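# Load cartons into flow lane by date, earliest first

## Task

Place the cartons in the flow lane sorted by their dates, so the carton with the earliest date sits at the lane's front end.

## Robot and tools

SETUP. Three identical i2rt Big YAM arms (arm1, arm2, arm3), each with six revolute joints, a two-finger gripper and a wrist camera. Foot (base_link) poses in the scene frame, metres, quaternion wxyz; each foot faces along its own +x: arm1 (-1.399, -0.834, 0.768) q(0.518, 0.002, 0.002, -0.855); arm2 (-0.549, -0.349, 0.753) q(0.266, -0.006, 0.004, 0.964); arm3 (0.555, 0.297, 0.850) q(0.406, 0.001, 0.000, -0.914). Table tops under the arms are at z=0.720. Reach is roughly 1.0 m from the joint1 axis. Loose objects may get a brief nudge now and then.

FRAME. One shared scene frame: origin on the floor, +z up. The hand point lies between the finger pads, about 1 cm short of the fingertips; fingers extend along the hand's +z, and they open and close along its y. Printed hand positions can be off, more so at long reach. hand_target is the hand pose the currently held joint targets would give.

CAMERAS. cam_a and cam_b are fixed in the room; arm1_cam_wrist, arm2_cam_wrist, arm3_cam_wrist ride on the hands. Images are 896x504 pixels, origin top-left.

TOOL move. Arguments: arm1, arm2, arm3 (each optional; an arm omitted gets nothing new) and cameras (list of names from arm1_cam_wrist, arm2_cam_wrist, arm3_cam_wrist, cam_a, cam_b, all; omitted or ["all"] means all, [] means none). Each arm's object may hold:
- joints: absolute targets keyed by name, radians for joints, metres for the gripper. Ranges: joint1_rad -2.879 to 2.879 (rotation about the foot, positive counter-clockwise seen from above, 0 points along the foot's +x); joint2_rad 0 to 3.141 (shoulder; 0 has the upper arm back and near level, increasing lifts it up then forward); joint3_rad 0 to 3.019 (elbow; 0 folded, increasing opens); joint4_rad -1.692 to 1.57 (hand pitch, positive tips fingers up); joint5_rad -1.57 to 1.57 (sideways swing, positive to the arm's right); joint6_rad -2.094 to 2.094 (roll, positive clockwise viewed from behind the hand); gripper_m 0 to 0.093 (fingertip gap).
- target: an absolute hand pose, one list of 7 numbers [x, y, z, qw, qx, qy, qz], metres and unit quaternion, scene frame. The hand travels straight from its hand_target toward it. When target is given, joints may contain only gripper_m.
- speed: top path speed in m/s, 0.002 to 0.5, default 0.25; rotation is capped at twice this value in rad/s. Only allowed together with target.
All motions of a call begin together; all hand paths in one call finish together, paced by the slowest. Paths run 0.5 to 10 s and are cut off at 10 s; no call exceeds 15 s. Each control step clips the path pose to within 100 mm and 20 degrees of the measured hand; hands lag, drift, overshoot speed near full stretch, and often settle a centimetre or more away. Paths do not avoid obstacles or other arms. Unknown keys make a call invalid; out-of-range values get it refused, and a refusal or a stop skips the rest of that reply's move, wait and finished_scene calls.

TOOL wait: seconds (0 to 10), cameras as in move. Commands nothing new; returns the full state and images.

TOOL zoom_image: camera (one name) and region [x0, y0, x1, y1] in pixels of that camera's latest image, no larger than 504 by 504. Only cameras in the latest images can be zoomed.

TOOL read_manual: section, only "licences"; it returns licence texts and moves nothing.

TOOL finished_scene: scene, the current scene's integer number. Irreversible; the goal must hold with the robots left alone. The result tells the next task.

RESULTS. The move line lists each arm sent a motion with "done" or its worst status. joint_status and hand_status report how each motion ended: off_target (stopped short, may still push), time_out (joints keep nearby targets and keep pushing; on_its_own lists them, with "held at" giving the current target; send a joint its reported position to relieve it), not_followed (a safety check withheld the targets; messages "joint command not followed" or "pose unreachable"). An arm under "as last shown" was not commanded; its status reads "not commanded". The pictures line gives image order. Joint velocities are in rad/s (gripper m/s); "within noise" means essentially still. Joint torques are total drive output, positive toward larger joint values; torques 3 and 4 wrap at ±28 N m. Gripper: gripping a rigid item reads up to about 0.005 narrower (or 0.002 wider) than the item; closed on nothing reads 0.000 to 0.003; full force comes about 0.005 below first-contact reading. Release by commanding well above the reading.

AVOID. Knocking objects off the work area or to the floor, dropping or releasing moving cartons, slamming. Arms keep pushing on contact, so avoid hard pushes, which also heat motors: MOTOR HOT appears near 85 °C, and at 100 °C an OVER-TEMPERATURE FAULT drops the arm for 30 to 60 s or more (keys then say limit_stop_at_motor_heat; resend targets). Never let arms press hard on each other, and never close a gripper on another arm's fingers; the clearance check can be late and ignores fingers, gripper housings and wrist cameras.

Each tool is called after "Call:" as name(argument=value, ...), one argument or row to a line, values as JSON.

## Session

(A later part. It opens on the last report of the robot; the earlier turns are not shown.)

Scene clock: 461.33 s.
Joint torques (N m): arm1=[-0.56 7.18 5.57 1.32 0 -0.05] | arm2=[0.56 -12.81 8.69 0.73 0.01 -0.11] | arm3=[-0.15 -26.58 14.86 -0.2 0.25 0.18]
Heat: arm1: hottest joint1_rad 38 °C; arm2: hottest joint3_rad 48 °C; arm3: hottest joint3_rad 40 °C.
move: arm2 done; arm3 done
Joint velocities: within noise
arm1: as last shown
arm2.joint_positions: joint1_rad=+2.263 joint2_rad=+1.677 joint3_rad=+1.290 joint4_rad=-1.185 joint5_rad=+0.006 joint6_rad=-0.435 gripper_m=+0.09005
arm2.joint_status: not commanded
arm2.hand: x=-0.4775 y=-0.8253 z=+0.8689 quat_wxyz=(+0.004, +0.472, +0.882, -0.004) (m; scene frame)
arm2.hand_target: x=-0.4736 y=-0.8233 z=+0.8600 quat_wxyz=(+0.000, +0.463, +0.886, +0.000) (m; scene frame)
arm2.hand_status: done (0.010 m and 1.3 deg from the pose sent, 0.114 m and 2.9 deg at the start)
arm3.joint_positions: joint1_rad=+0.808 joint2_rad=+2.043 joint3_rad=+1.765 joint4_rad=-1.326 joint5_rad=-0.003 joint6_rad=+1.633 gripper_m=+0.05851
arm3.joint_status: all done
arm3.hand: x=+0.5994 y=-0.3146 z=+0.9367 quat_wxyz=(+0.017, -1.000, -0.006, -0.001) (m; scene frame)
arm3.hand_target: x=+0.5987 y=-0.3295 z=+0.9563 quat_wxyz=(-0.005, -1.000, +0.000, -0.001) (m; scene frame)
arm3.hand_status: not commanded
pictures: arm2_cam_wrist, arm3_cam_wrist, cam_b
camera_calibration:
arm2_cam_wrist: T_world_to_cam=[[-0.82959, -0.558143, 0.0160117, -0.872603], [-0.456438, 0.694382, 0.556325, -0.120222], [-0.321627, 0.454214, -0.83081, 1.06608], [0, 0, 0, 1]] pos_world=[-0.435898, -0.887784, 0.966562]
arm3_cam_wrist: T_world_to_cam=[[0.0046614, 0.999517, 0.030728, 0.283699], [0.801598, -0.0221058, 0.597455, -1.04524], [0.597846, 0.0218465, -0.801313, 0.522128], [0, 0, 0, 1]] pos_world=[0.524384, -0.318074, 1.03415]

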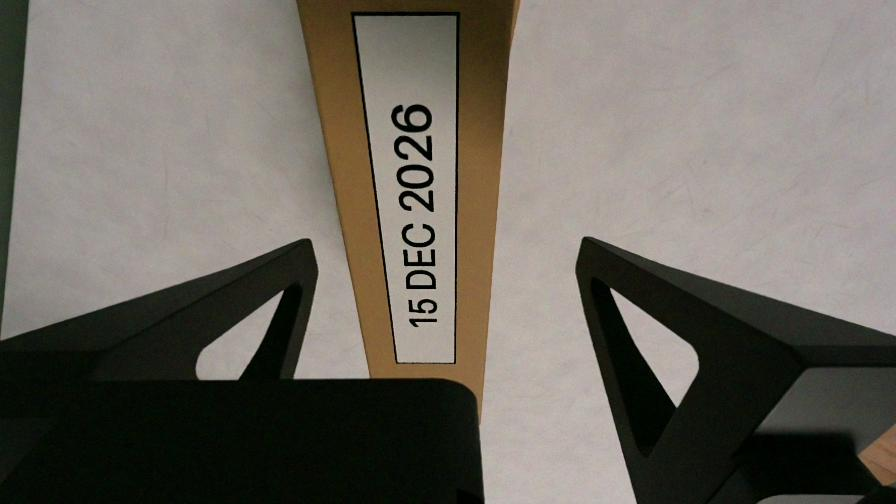

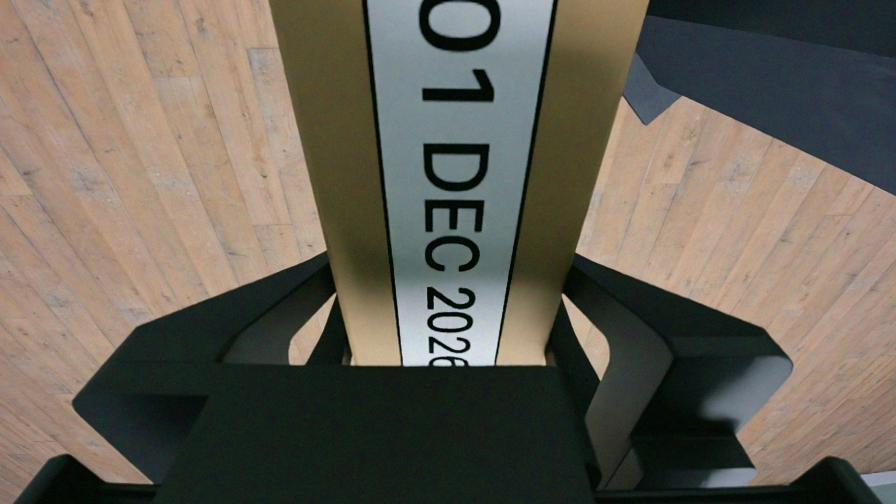

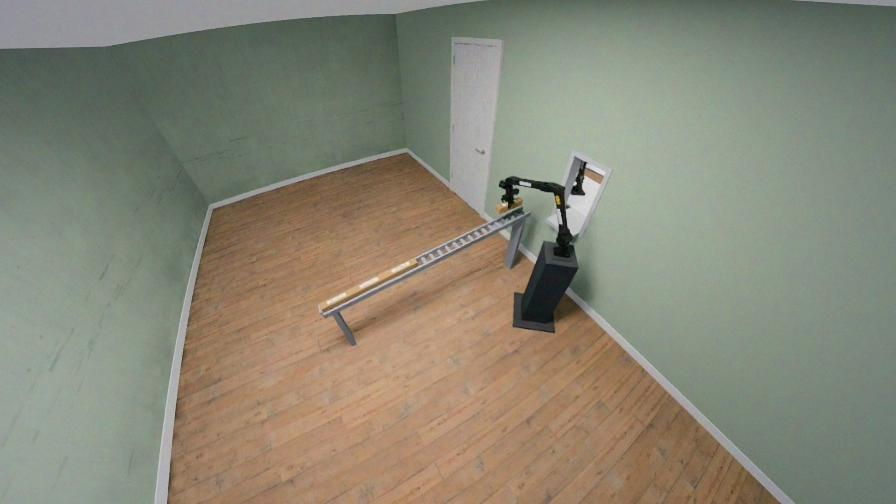

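Call:
move(
  cameras=["cam_b","arm3_cam_wrist","arm2_cam_wrist"],
)

Call:
zoom_image(
  camera="cam_b",
  region=[440, 120, 640, 300],
)

Scene clock: 497.23 s.
Joint torques (N m): arm1=[-0.62 7.24 5.57 1.33 0 -0.06] | arm2=[0.56 -12.75 8.68 0.75 0.01 -0.11] | arm3=[-0.03 -26.46 14.86 -0.1 0.25 0.16]
Heat: arm1: hottest joint1_rad 38 °C; arm2: hottest joint3_rad 44 °C; arm3: hottest joint3_rad 46 °C.
Joint velocities: within noise
arm1.joint_positions: joint1_rad=+0.617 joint2_rad=+0.394 joint3_rad=+1.549 joint4_rad=-1.543 joint5_rad=+0.006 joint6_rad=+0.009 gripper_m=+0.08998
arm1.joint_status: not commanded
arm1.hand: x=-1.3905 y=-0.9170 z=+1.3621 quat_wxyz=(-0.419, -0.551, -0.623, +0.364) (m; scene frame)
arm1.hand_target: x=-1.3914 y=-0.9187 z=+1.3605 quat_wxyz=(-0.411, -0.556, -0.623, +0.366) (m; scene frame)
arm1.hand_status: not commanded
arm2.joint_positions: joint1_rad=+2.263 joint2_rad=+1.677 joint3_rad=+1.290 joint4_rad=-1.185 joint5_rad=+0.006 joint6_rad=-0.435 gripper_m=+0.09005
arm2.joint_status: not commanded
arm2.hand: x=-0.4775 y=-0.8253 z=+0.8689 quat_wxyz=(+0.004, +0.472, +0.882, -0.004) (m; scene frame)
arm2.hand_target: x=-0.4736 y=-0.8233 z=+0.8600 quat_wxyz=(+0.000, +0.463, +0.886, +0.000) (m; scene frame)
arm2.hand_status: done (0.010 m and 1.3 deg from the pose sent, 0.114 m and 2.9 deg at the start)
arm3.joint_positions: joint1_rad=+0.808 joint2_rad=+2.043 joint3_rad=+1.765 joint4_rad=-1.326 joint5_rad=-0.003 joint6_rad=+1.633 gripper_m=+0.05851
arm3.joint_status: all done
arm3.hand: x=+0.5994 y=-0.3146 z=+0.9367 quat_wxyz=(+0.017, -1.000, -0.006, -0.001) (m; scene frame)
arm3.hand_target: x=+0.5987 y=-0.3295 z=+0.9563 quat_wxyz=(-0.005, -1.000, +0.000, -0.001) (m; scene frame)
arm3.hand_status: not commanded
pictures: arm2_cam_wrist, arm3_cam_wrist, cam_b
camera_calibration:
arm2_cam_wrist: T_world_to_cam=[[-0.82959, -0.558143, 0.0160117, -0.872603], [-0.456438, 0.694382, 0.556325, -0.120222], [-0.321627, 0.454214, -0.83081, 1.06608], [0, 0, 0, 1]] pos_world=[-0.435898, -0.887784, 0.966562]
arm3_cam_wrist: T_world_to_cam=[[0.0046614, 0.999517, 0.030728, 0.283699], [0.801598, -0.0221058, 0.597455, -1.04524], [0.597846, 0.0218465, -0.801313, 0.522128], [0, 0, 0, 1]] pos_world=[0.524384, -0.318074, 1.03415]

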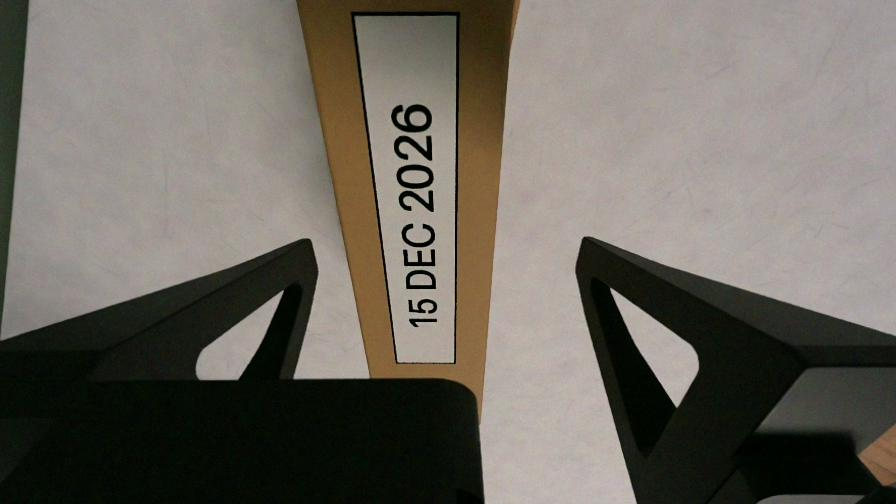

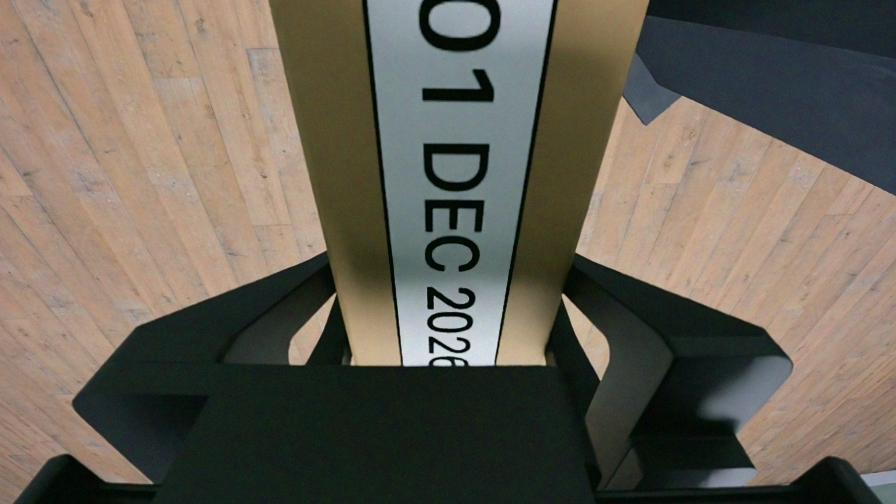

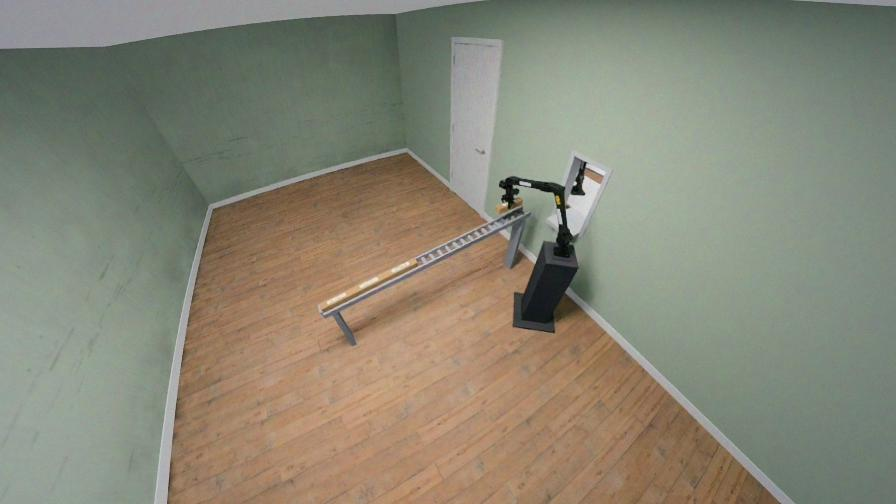

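Scaled by 2.520 from the camera's 896x504 image, which has a finer 1280x720 frame.

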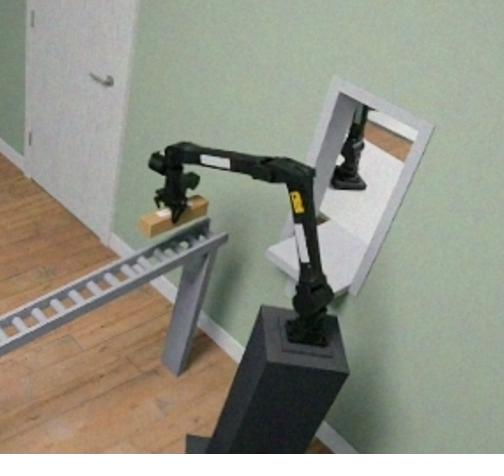

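Call:
zoom_image(
  camera="cam_b",
  region=[480, 170, 560, 250],
)

Scaled by 6.300 from the camera's 896x504 image, which has a finer 1280x720 frame.

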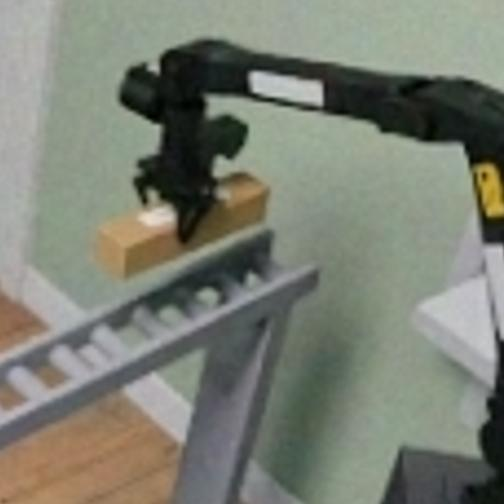

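Call:
move(
  arm3={"target": [0.6, -0.12, 0.95, 0, 1, 0, 0], "speed": 0.25},
  cameras=["arm3_cam_wrist", "cam_b"],
)

Scene clock: 521.73 s.
Joint torques (N m): arm1=[-0.56 7.18 5.57 1.32 0 -0.06] | arm2=[0.62 -12.75 8.69 0.73 0.01 -0.12] | arm3=[0.91 -18.49 9.8 0.49 0.28 0.17]
Heat: arm1: hottest joint1_rad 38 °C; arm2: hottest joint3_rad 43 °C; arm3: hottest joint3_rad 47 °C.
move: arm3 off_target
Joint velocities: within noise
arm1, arm2: as last shown
arm3.joint_positions: joint1_rad=+0.835 joint2_rad=+1.558 joint3_rad=+1.082 joint4_rad=-1.130 joint5_rad=-0.003 joint6_rad=+1.672 gripper_m=+0.05851
arm3.joint_status: not commanded
arm3.hand: x=+0.5961 y=-0.1162 z=+0.9394 quat_wxyz=(+0.018, -1.000, +0.001, -0.001) (m; scene frame)
arm3.hand_target: x=+0.6000 y=-0.1200 z=+0.9500 quat_wxyz=(+0.000, -1.000, +0.000, +0.000) (m; scene frame)
arm3.hand_status: off_target (0.012 m and 2.0 deg from the pose sent, 0.195 m and 2.0 deg at the start)
pictures: arm3_cam_wrist, cam_b
camera_calibration:
arm3_cam_wrist: T_world_to_cam=[[0.0168753, 0.999312, 0.0330134, 0.0758824], [0.802172, -0.0332412, 0.596166, -1.04024], [0.596854, 0.016422, -0.802182, 0.522702], [0, 0, 0, 1]] pos_world=[0.521192, -0.118993, 1.03695]

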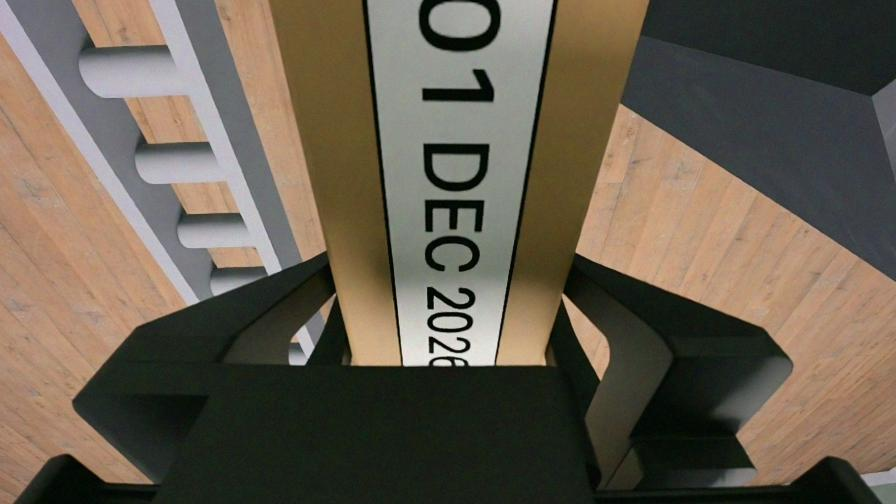

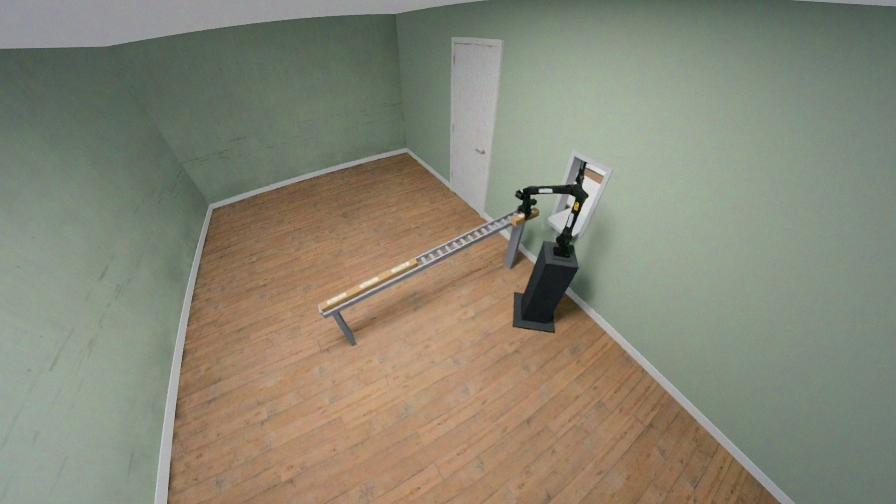

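Call:
zoom_image(
  camera="arm3_cam_wrist",
  region=[0, 0, 340, 310],
)

Call:
zoom_image(
  camera="cam_b",
  region=[480, 170, 560, 250],
)

Scaled by 1.482 from the camera's 896x504 image, which has a finer 1280x720 frame.

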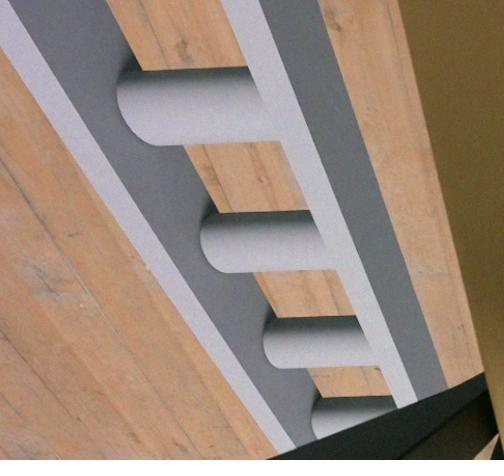

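Scaled by 6.300 from the camera's 896x504 image, which has a finer 1280x720 frame.

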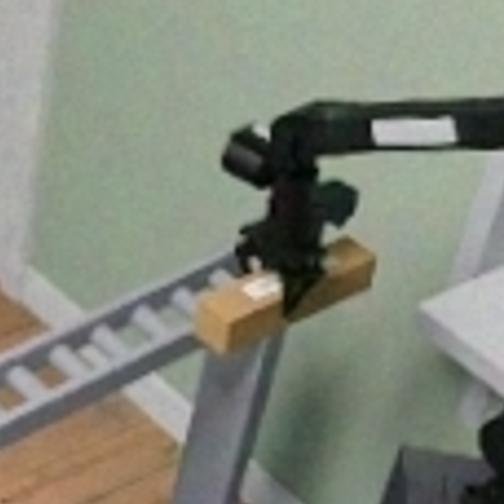

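Call:
move(
  arm3={"target": [0.62, -0.375, 0.87, 0, 0.9996, 0, -0.0288], "speed": 0.25},
  cameras=["arm3_cam_wrist", "cam_b"],
)

Call:
zoom_image(
  camera="cam_b",
  region=[480, 170, 560, 250],
)

Scene clock: 557.27 s.
Joint torques (N m): arm1=[-0.56 7.18 5.57 1.33 0 -0.06] | arm2=[0.56 -12.81 8.69 0.73 0.01 -0.12] | arm3=[0.85 -27.81 15.43 -0.16 0.33 0.15]
Heat: arm1: hottest joint1_rad 38 °C; arm2: hottest joint3_rad 43 °C; arm3: hottest joint3_rad 43 °C.
move: arm3 off_target
Joint velocities: within noise
arm1, arm2: as last shown
arm3.joint_positions: joint1_rad=+0.836 joint2_rad=+2.238 joint3_rad=+1.878 joint4_rad=-1.255 joint5_rad=+0.054 joint6_rad=+1.675 gripper_m=+0.05851
arm3.joint_status: not commanded
arm3.hand: x=+0.6116 y=-0.3561 z=+0.8561 quat_wxyz=(+0.019, -0.999, +0.001, +0.028) (m; scene frame)
arm3.hand_target: x=+0.6201 y=-0.3739 z=+0.8705 quat_wxyz=(-0.001, -1.000, +0.000, +0.028) (m; scene frame)
arm3.hand_status: off_target (0.025 m and 2.2 deg from the pose sent, 0.269 m and 4.0 deg at the start)
pictures: arm3_cam_wrist, cam_b
camera_calibration:
arm3_cam_wrist: T_world_to_cam=[[0.018029, 0.999213, 0.0353283, 0.315492], [0.835165, -0.0344767, 0.548918, -0.991205], [0.549704, 0.0196085, -0.835129, 0.50869], [0, 0, 0, 1]] pos_world=[0.542503, -0.359392, 0.957767]

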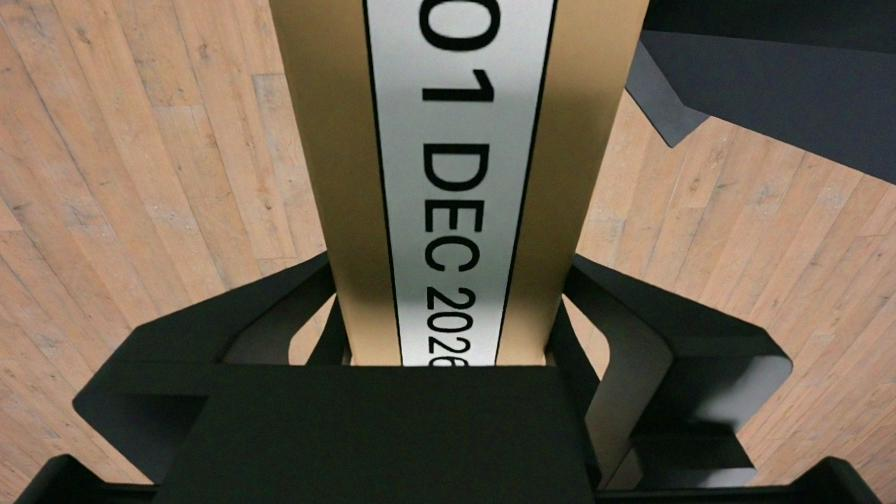

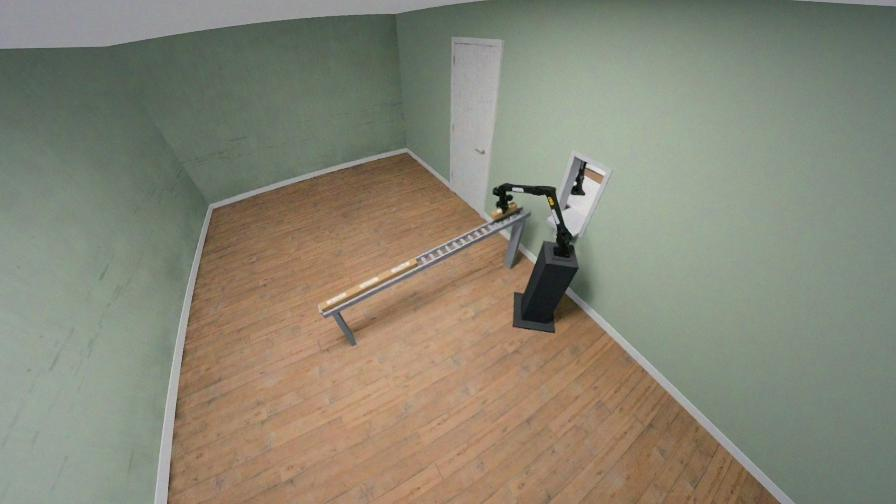

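Scaled by 6.300 from the camera's 896x504 image, which has a finer 1280x720 frame.

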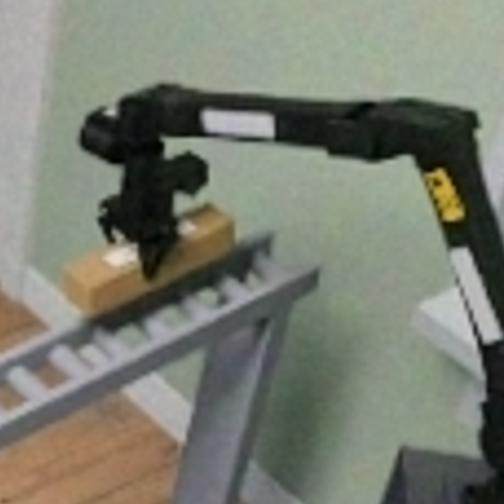

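Call:
move(
  arm3={"target": [0.625, -0.382, 0.785, 0, 0.9996, 0, -0.0288], "speed": 0.15},
  cameras=["arm3_cam_wrist", "cam_b"],
)

Call:
zoom_image(
  camera="cam_b",
  region=[480, 170, 560, 250],
)

Scene clock: 563.53 s.
Joint torques (N m): arm1=[-0.62 7.24 5.55 1.32 0 -0.06] | arm2=[0.56 -12.81 8.7 0.75 0.01 -0.12] | arm3=[1.03 -25.41 12.92 0.69 0.27 0.16]
Heat: arm1: hottest joint1_rad 38 °C; arm2: hottest joint3_rad 43 °C; arm3: hottest joint3_rad 44 °C.
move: arm3 off_target
Joint velocities: within noise
arm1, arm2: as last shown
arm3.joint_positions: joint1_rad=+0.841 joint2_rad=+2.323 joint3_rad=+1.880 joint4_rad=-1.138 joint5_rad=+0.056 joint6_rad=+1.680 gripper_m=+0.05852
arm3.joint_status: not commanded
arm3.hand: x=+0.6164 y=-0.3724 z=+0.8014 quat_wxyz=(+0.002, -1.000, +0.001, +0.027) (m; scene frame)
arm3.hand_target: x=+0.6249 y=-0.3809 z=+0.7852 quat_wxyz=(+0.000, -1.000, +0.000, +0.029) (m; scene frame)
arm3.hand_status: off_target (0.021 m and 0.3 deg from the pose sent, 0.077 m and 2.2 deg at the start)
pictures: arm3_cam_wrist, cam_b
camera_calibration:
arm3_cam_wrist: T_world_to_cam=[[0.0180729, 0.999836, 0.00104039, 0.361299], [0.83456, -0.0156585, 0.550694, -0.959721], [0.55062, -0.0090844, -0.834706, 0.449153], [0, 0, 0, 1]] pos_world=[0.547103, -0.372187, 0.903048]

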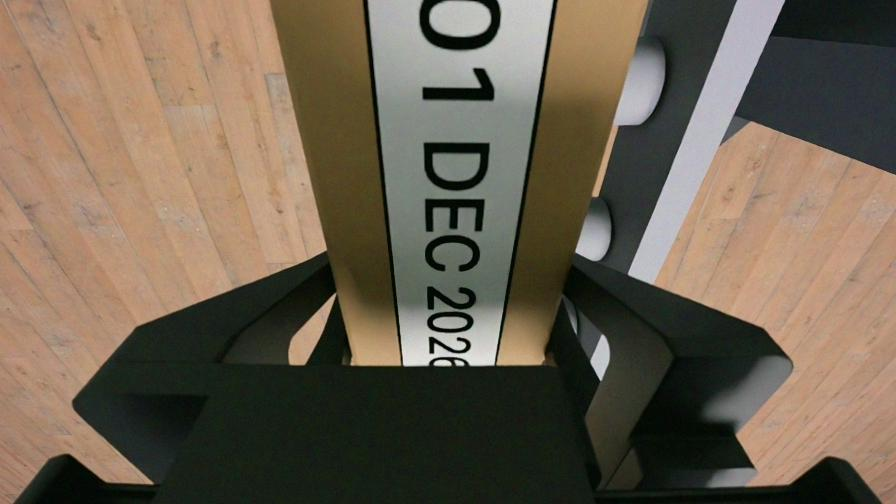

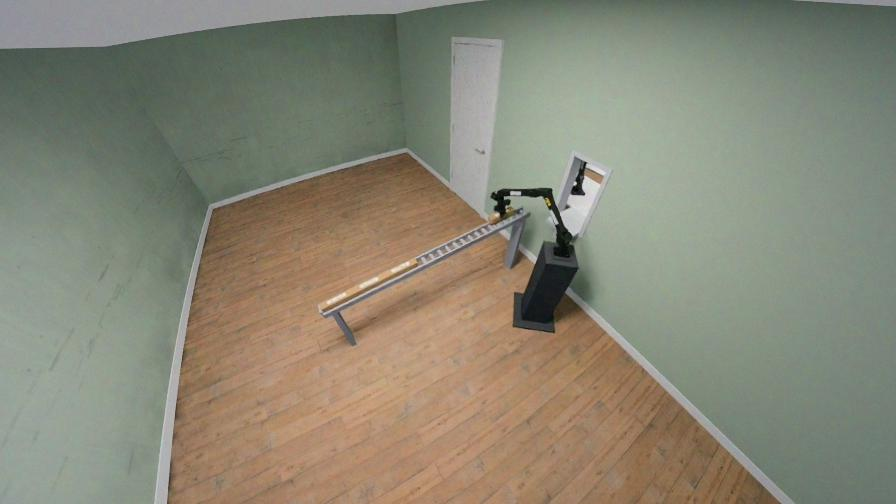

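Scaled by 6.300 from the camera's 896x504 image, which has a finer 1280x720 frame.

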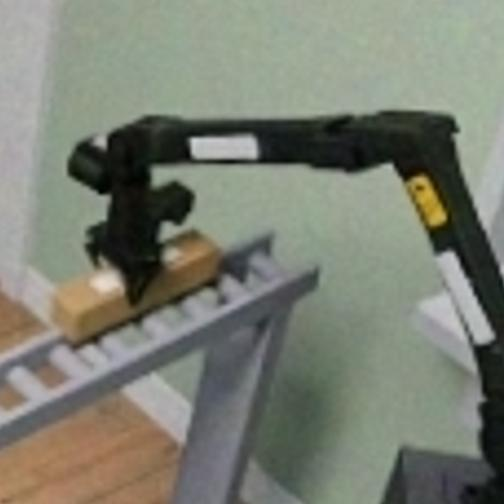

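Call:
move(
  arm3={"target": [0.625, -0.37, 0.85, 0, 0.9996, 0, -0.0288], "speed": 0.15},
  cameras=[],
)

Call:
move(
  arm3={"target": [0.625, -0.34, 0.845, 0, 0.9996, 0, -0.0288], "speed": 0.15},
  cameras=["arm3_cam_wrist", "cam_b"],
)

Call:
zoom_image(
  camera="cam_b",
  region=[480, 170, 560, 250],
)

Scene clock: 577.60 s.
Joint torques (N m): arm1=[-0.5 7.24 5.56 1.33 0 -0.06] | arm2=[0.56 -12.81 8.68 0.73 0.01 -0.12] | arm3=[1.08 -32.38 11.48 -0.16 0.26 0.15]
Heat: arm1: hottest joint1_rad 38 °C; arm2: hottest joint3_rad 43 °C; arm3: hottest joint3_rad 43 °C.
move: arm3 off_target
Joint velocities: within noise
arm1, arm2: as last shown
arm3.joint_positions: joint1_rad=+0.844 joint2_rad=+2.291 joint3_rad=+1.880 joint4_rad=-1.208 joint5_rad=+0.056 joint6_rad=+1.684 gripper_m=+0.05852
arm3.joint_status: not commanded
arm3.hand: x=+0.6168 y=-0.3606 z=+0.8228 quat_wxyz=(+0.021, -0.999, +0.001, +0.029) (m; scene frame)
arm3.hand_target: x=+0.6248 y=-0.3695 z=+0.8498 quat_wxyz=(+0.000, -1.000, +0.000, +0.029) (m; scene frame)
arm3.hand_status: off_target (0.030 m and 2.4 deg from the pose sent, 0.049 m and 0.3 deg at the start)
pictures: none
No camera images: "cameras" was empty.

Scene clock: 578.73 s.
Joint torques (N m): arm1=[-0.62 7.24 5.56 1.32 0.01 -0.05] | arm2=[0.56 -12.81 8.69 0.73 0.01 -0.11] | arm3=[0.91 -31.15 9.72 0.43 0.25 0.16]
Heat: arm1: hottest joint1_rad 38 °C; arm2: hottest joint3_rad 43 °C; arm3: hottest joint3_rad 43 °C.
move: arm3 off_target
Joint velocities: within noise
arm1, arm2: as last shown
arm3.joint_positions: joint1_rad=+0.850 joint2_rad=+2.223 joint3_rad=+1.751 joint4_rad=-1.153 joint5_rad=+0.056 joint6_rad=+1.688 gripper_m=+0.05852
arm3.joint_status: not commanded
arm3.hand: x=+0.6176 y=-0.3320 z=+0.8212 quat_wxyz=(+0.024, -0.999, +0.000, +0.030) (m; scene frame)
arm3.hand_target: x=+0.6249 y=-0.3396 z=+0.8448 quat_wxyz=(+0.000, -1.000, +0.000, +0.029) (m; scene frame)
arm3.hand_status: off_target (0.026 m and 2.7 deg from the pose sent, 0.031 m and 2.4 deg at the start)
pictures: arm3_cam_wrist, cam_b
camera_calibration:
arm3_cam_wrist: T_world_to_cam=[[0.0173008, 0.998879, 0.0440679, 0.285639], [0.83737, -0.0385595, 0.545274, -0.975894], [0.546362, 0.0274675, -0.837099, 0.48217], [0, 0, 0, 1]] pos_world=[0.548803, -0.336192, 0.923166]

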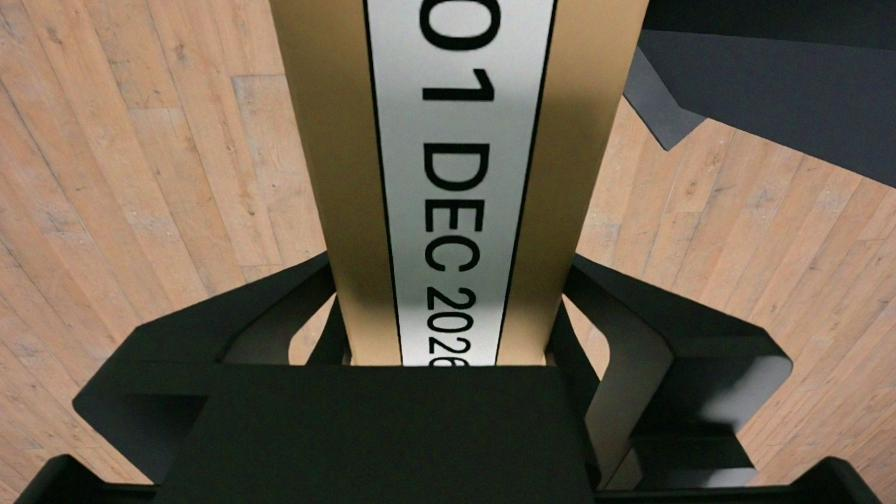

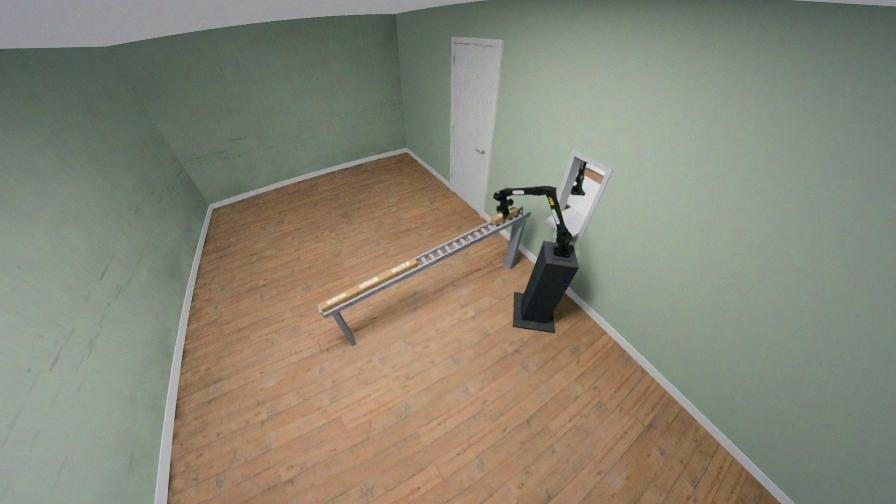

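Scaled by 6.300 from the camera's 896x504 image, which has a finer 1280x720 frame.

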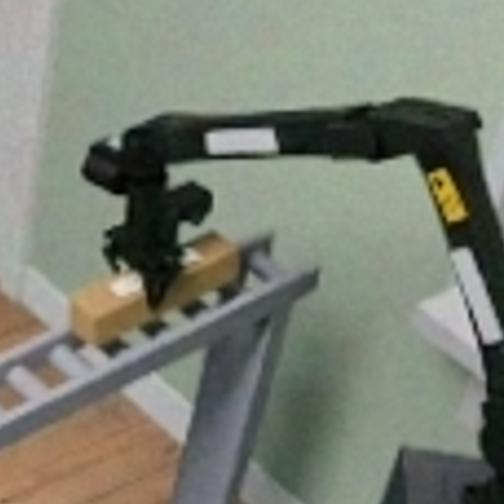

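Call:
move(
  arm3={"target": [0.625, -0.338, 0.795, 0, 0.9996, 0, -0.0288], "speed": 0.1},
  cameras=["arm3_cam_wrist"],
)

Call:
move(
  arm3={"target": [0.625, -0.338, 0.78, 0, 0.9996, 0, -0.0288], "speed": 0.05},
  cameras=["arm3_cam_wrist", "cam_b"],
)

Call:
zoom_image(
  camera="cam_b",
  region=[480, 170, 560, 250],
)

Scene clock: 582.57 s.
Joint torques (N m): arm1=[-0.56 7.24 5.56 1.32 0 -0.06] | arm2=[0.56 -12.81 8.68 0.75 0.02 -0.12] | arm3=[1.14 -26.4 9.72 0.58 0.27 0.15]
Heat: arm1: hottest joint1_rad 38 °C; arm2: hottest joint3_rad 43 °C; arm3: hottest joint3_rad 43 °C.
move: arm3 done
Joint velocities: within noise
arm1, arm2: as last shown
arm3.joint_positions: joint1_rad=+0.850 joint2_rad=+2.234 joint3_rad=+1.711 joint4_rad=-1.056 joint5_rad=+0.056 joint6_rad=+1.689 gripper_m=+0.05852
arm3.joint_status: not commanded
arm3.hand: x=+0.6182 y=-0.3366 z=+0.8006 quat_wxyz=(+0.001, -1.000, +0.001, +0.027) (m; scene frame)
arm3.hand_target: x=+0.6249 y=-0.3378 z=+0.7950 quat_wxyz=(+0.000, -1.000, +0.000, +0.029) (m; scene frame)
arm3.hand_status: done (0.009 m and 0.3 deg from the pose sent, 0.028 m and 2.7 deg at the start)
pictures: arm3_cam_wrist
camera_calibration:
arm3_cam_wrist: T_world_to_cam=[[0.0180625, 0.999836, -0.00134052, 0.327328], [0.834438, -0.0143358, 0.550915, -0.959822], [0.550806, -0.0110695, -0.83456, 0.446975], [0, 0, 0, 1]] pos_world=[0.548803, -0.336087, 0.902246]

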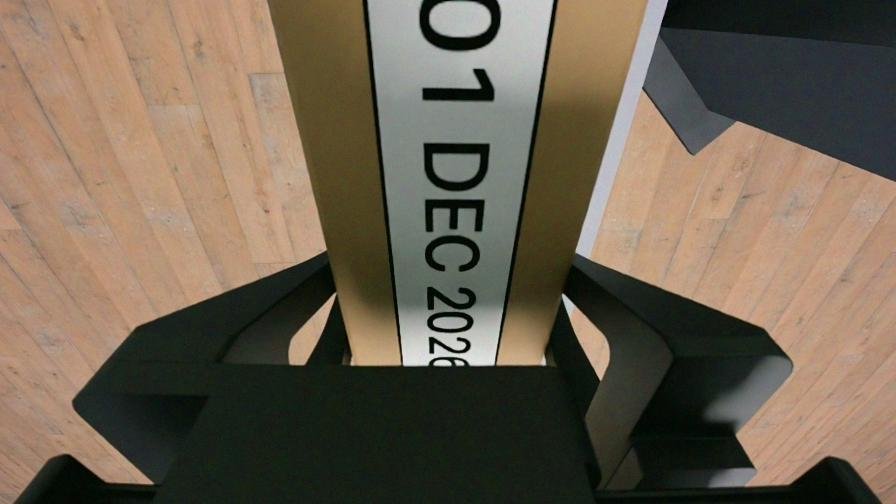

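Scene clock: 583.67 s.
Joint torques (N m): arm1=[-0.56 7.24 5.57 1.33 0 -0.05] | arm2=[0.56 -12.75 8.68 0.75 0.02 -0.11] | arm3=[0.97 -26.75 9.61 0.53 0.28 0.16]
Heat: arm1: hottest joint1_rad 38 °C; arm2: hottest joint3_rad 43 °C; arm3: hottest joint3_rad 43 °C.
move: arm3 done
Joint velocities: within noise
arm1, arm2: as last shown
arm3.joint_positions: joint1_rad=+0.850 joint2_rad=+2.257 joint3_rad=+1.704 joint4_rad=-1.029 joint5_rad=+0.056 joint6_rad=+1.689 gripper_m=+0.05852
arm3.joint_status: not commanded
arm3.hand: x=+0.6182 y=-0.3363 z=+0.7845 quat_wxyz=(+0.002, -1.000, +0.001, +0.027) (m; scene frame)
arm3.hand_target: x=+0.6249 y=-0.3379 z=+0.7801 quat_wxyz=(+0.000, -1.000, +0.000, +0.029) (m; scene frame)
arm3.hand_status: done (0.008 m and 0.3 deg from the pose sent, 0.022 m and 0.2 deg at the start)
pictures: arm3_cam_wrist, cam_b
camera_calibration:
arm3_cam_wrist: T_world_to_cam=[[0.0180372, 0.999837, 0.00054176, 0.325551], [0.834561, -0.015354, 0.550702, -0.951255], [0.550621, -0.00948097, -0.834702, 0.434246], [0, 0, 0, 1]] pos_world=[0.548903, -0.335987, 0.886147]

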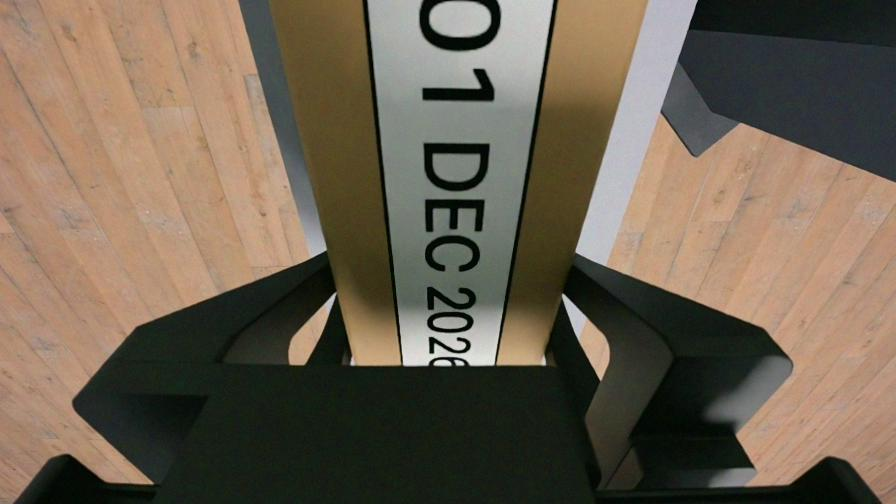

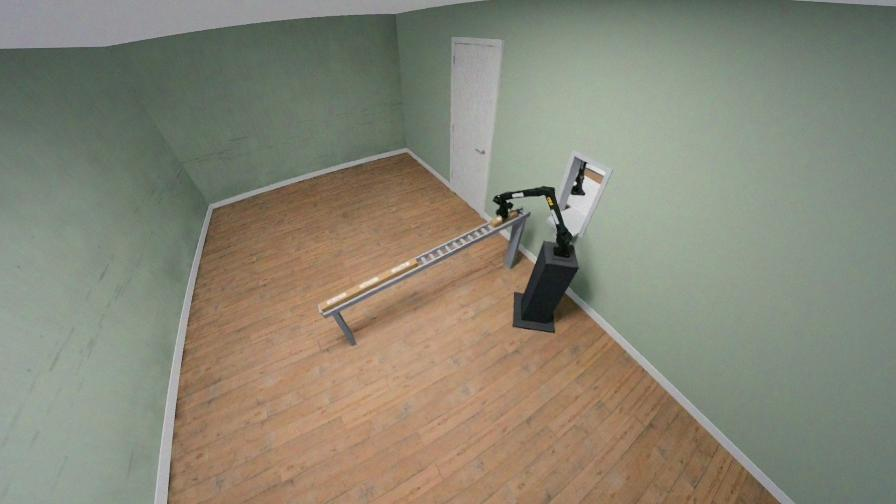

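Scaled by 6.300 from the camera's 896x504 image, which has a finer 1280x720 frame.

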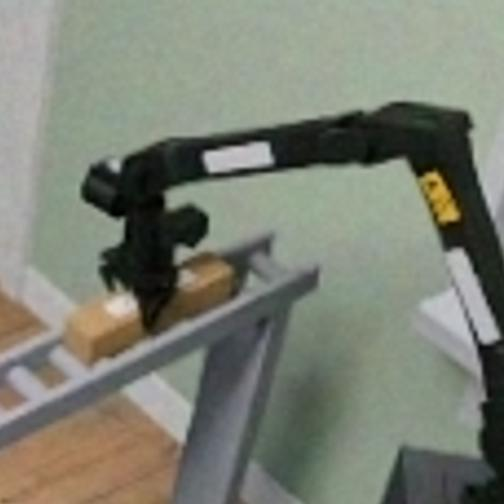

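Call:
move(
  arm3={"target": [0.625, -0.335, 0.766, 0, 0.9996, 0, -0.0288], "speed": 0.05},
  cameras=["arm3_cam_wrist"],
)

Call:
move(
  arm3={"target": [0.625, -0.335, 0.757, 0, 0.9996, 0, -0.0288], "speed": 0.03},
  cameras=["arm3_cam_wrist", "cam_b"],
)

Call:
zoom_image(
  camera="cam_b",
  region=[480, 170, 560, 250],
)

Scene clock: 596.03 s.
Joint torques (N m): arm1=[-0.56 7.18 5.56 1.32 0 -0.06] | arm2=[0.62 -12.81 8.69 0.75 0.02 -0.12] | arm3=[0.79 -25.93 8.9 0.73 0.27 0.15]
Heat: arm1: hottest joint1_rad 38 °C; arm2: hottest joint3_rad 43 °C; arm3: hottest joint3_rad 42 °C.
move: arm3 off_target
Joint velocities: within noise
arm1.joint_positions: joint1_rad=+0.617 joint2_rad=+0.394 joint3_rad=+1.549 joint4_rad=-1.543 joint5_rad=+0.006 joint6_rad=+0.009 gripper_m=+0.08998
arm1.joint_status: not commanded
arm1.hand: x=-1.3905 y=-0.9170 z=+1.3621 quat_wxyz=(-0.419, -0.551, -0.623, +0.364) (m; scene frame)
arm1.hand_target: x=-1.3914 y=-0.9187 z=+1.3605 quat_wxyz=(-0.411, -0.556, -0.623, +0.366) (m; scene frame)
arm1.hand_status: not commanded
arm2.joint_positions: joint1_rad=+2.263 joint2_rad=+1.677 joint3_rad=+1.290 joint4_rad=-1.185 joint5_rad=+0.006 joint6_rad=-0.435 gripper_m=+0.09005
arm2.joint_status: not commanded
arm2.hand: x=-0.4775 y=-0.8253 z=+0.8689 quat_wxyz=(+0.004, +0.472, +0.882, -0.004) (m; scene frame)
arm2.hand_target: x=-0.4736 y=-0.8233 z=+0.8600 quat_wxyz=(+0.000, +0.463, +0.886, +0.000) (m; scene frame)
arm2.hand_status: not commanded
arm3.joint_positions: joint1_rad=+0.851 joint2_rad=+2.259 joint3_rad=+1.694 joint4_rad=-1.002 joint5_rad=+0.056 joint6_rad=+1.690 gripper_m=+0.05851
arm3.joint_status: not commanded
arm3.hand: x=+0.6190 y=-0.3375 z=+0.7799 quat_wxyz=(-0.005, -1.000, +0.001, +0.027) (m; scene frame)
arm3.hand_target: x=+0.6248 y=-0.3348 z=+0.7662 quat_wxyz=(+0.000, -1.000, +0.000, +0.029) (m; scene frame)
arm3.hand_status: off_target (0.015 m and 0.6 deg from the pose sent, 0.020 m and 0.3 deg at the start)
pictures: arm3_cam_wrist
camera_calibration:
arm3_cam_wrist: T_world_to_cam=[[0.0176986, 0.999758, -0.0130962, 0.337519], [0.833668, -0.00752466, 0.552214, -0.947457], [0.551982, -0.0206913, -0.833599, 0.42445], [0, 0, 0, 1]] pos_world=[0.549602, -0.335784, 0.881441]

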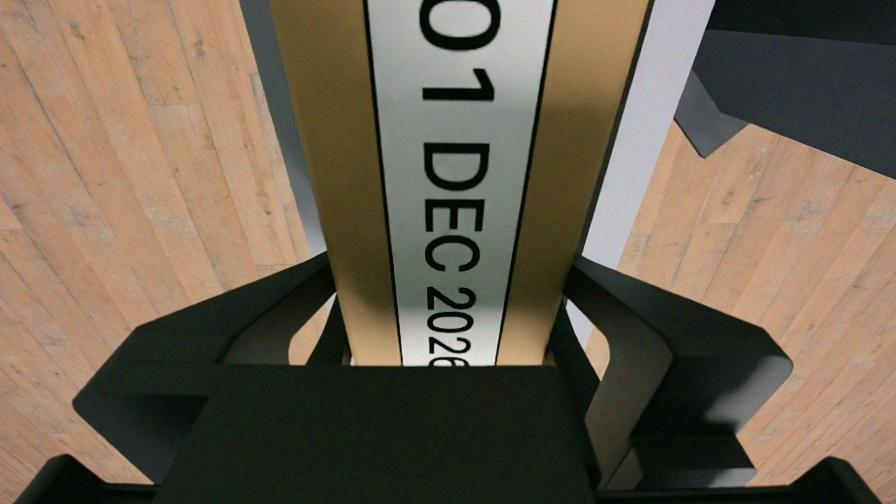

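Scene clock: 597.00 s.
Joint torques (N m): arm1=[-0.62 7.18 5.56 1.32 0 -0.06] | arm2=[0.56 -12.81 8.68 0.75 0.01 -0.11] | arm3=[0.67 -24.82 8.77 1.11 0.28 0.14]
Heat: arm1: hottest joint1_rad 38 °C; arm2: hottest joint3_rad 43 °C; arm3: hottest joint3_rad 42 °C.
move: arm3 off_target
Joint velocities: within noise
arm1, arm2: as last shown
arm3.joint_positions: joint1_rad=+0.854 joint2_rad=+2.259 joint3_rad=+1.692 joint4_rad=-0.997 joint5_rad=+0.056 joint6_rad=+1.691 gripper_m=+0.05851
arm3.joint_status: not commanded
arm3.hand: x=+0.6208 y=-0.3375 z=+0.7791 quat_wxyz=(-0.006, -1.000, +0.000, +0.026) (m; scene frame)
arm3.hand_target: x=+0.6249 y=-0.3343 z=+0.7575 quat_wxyz=(+0.000, -1.000, +0.000, +0.029) (m; scene frame)
arm3.hand_status: off_target (0.023 m and 0.8 deg from the pose sent, 0.024 m and 0.6 deg at the start)
pictures: arm3_cam_wrist, cam_b
camera_calibration:
arm3_cam_wrist: T_world_to_cam=[[0.0157524, 0.999751, -0.0157818, 0.340811], [0.833516, -0.00441186, 0.552477, -0.947533], [0.55227, -0.0218572, -0.833379, 0.422103], [0, 0, 0, 1]] pos_world=[0.551301, -0.335681, 0.88064]

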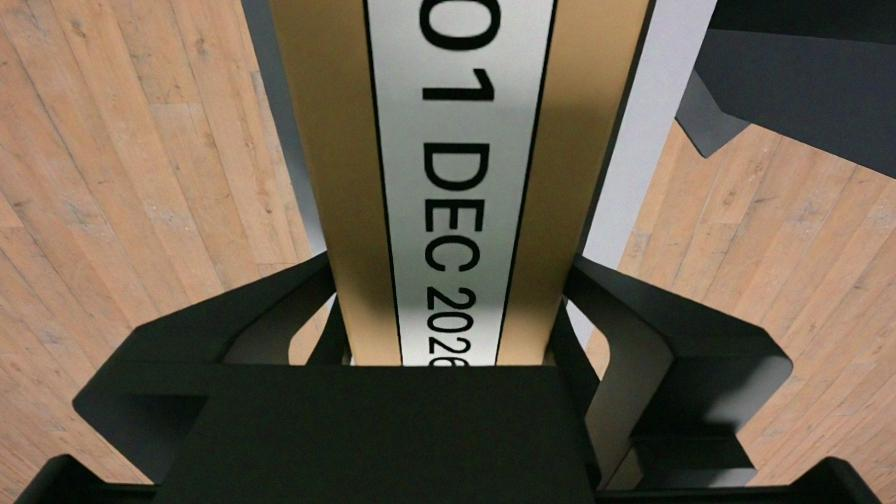

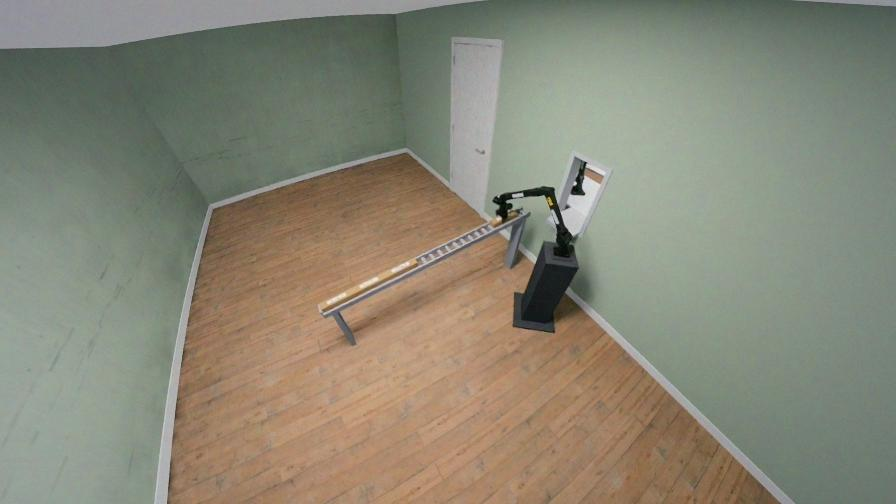

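Scaled by 6.300 from the camera's 896x504 image, which has a finer 1280x720 frame.

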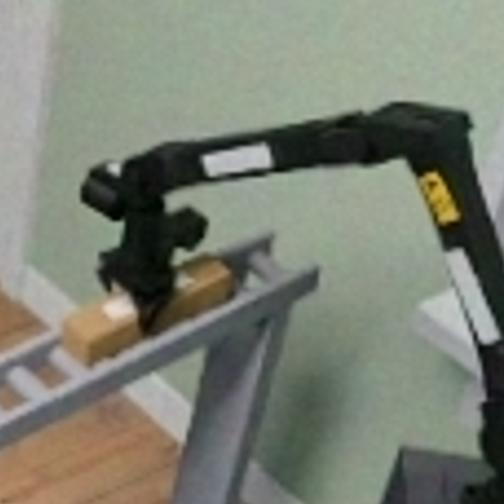

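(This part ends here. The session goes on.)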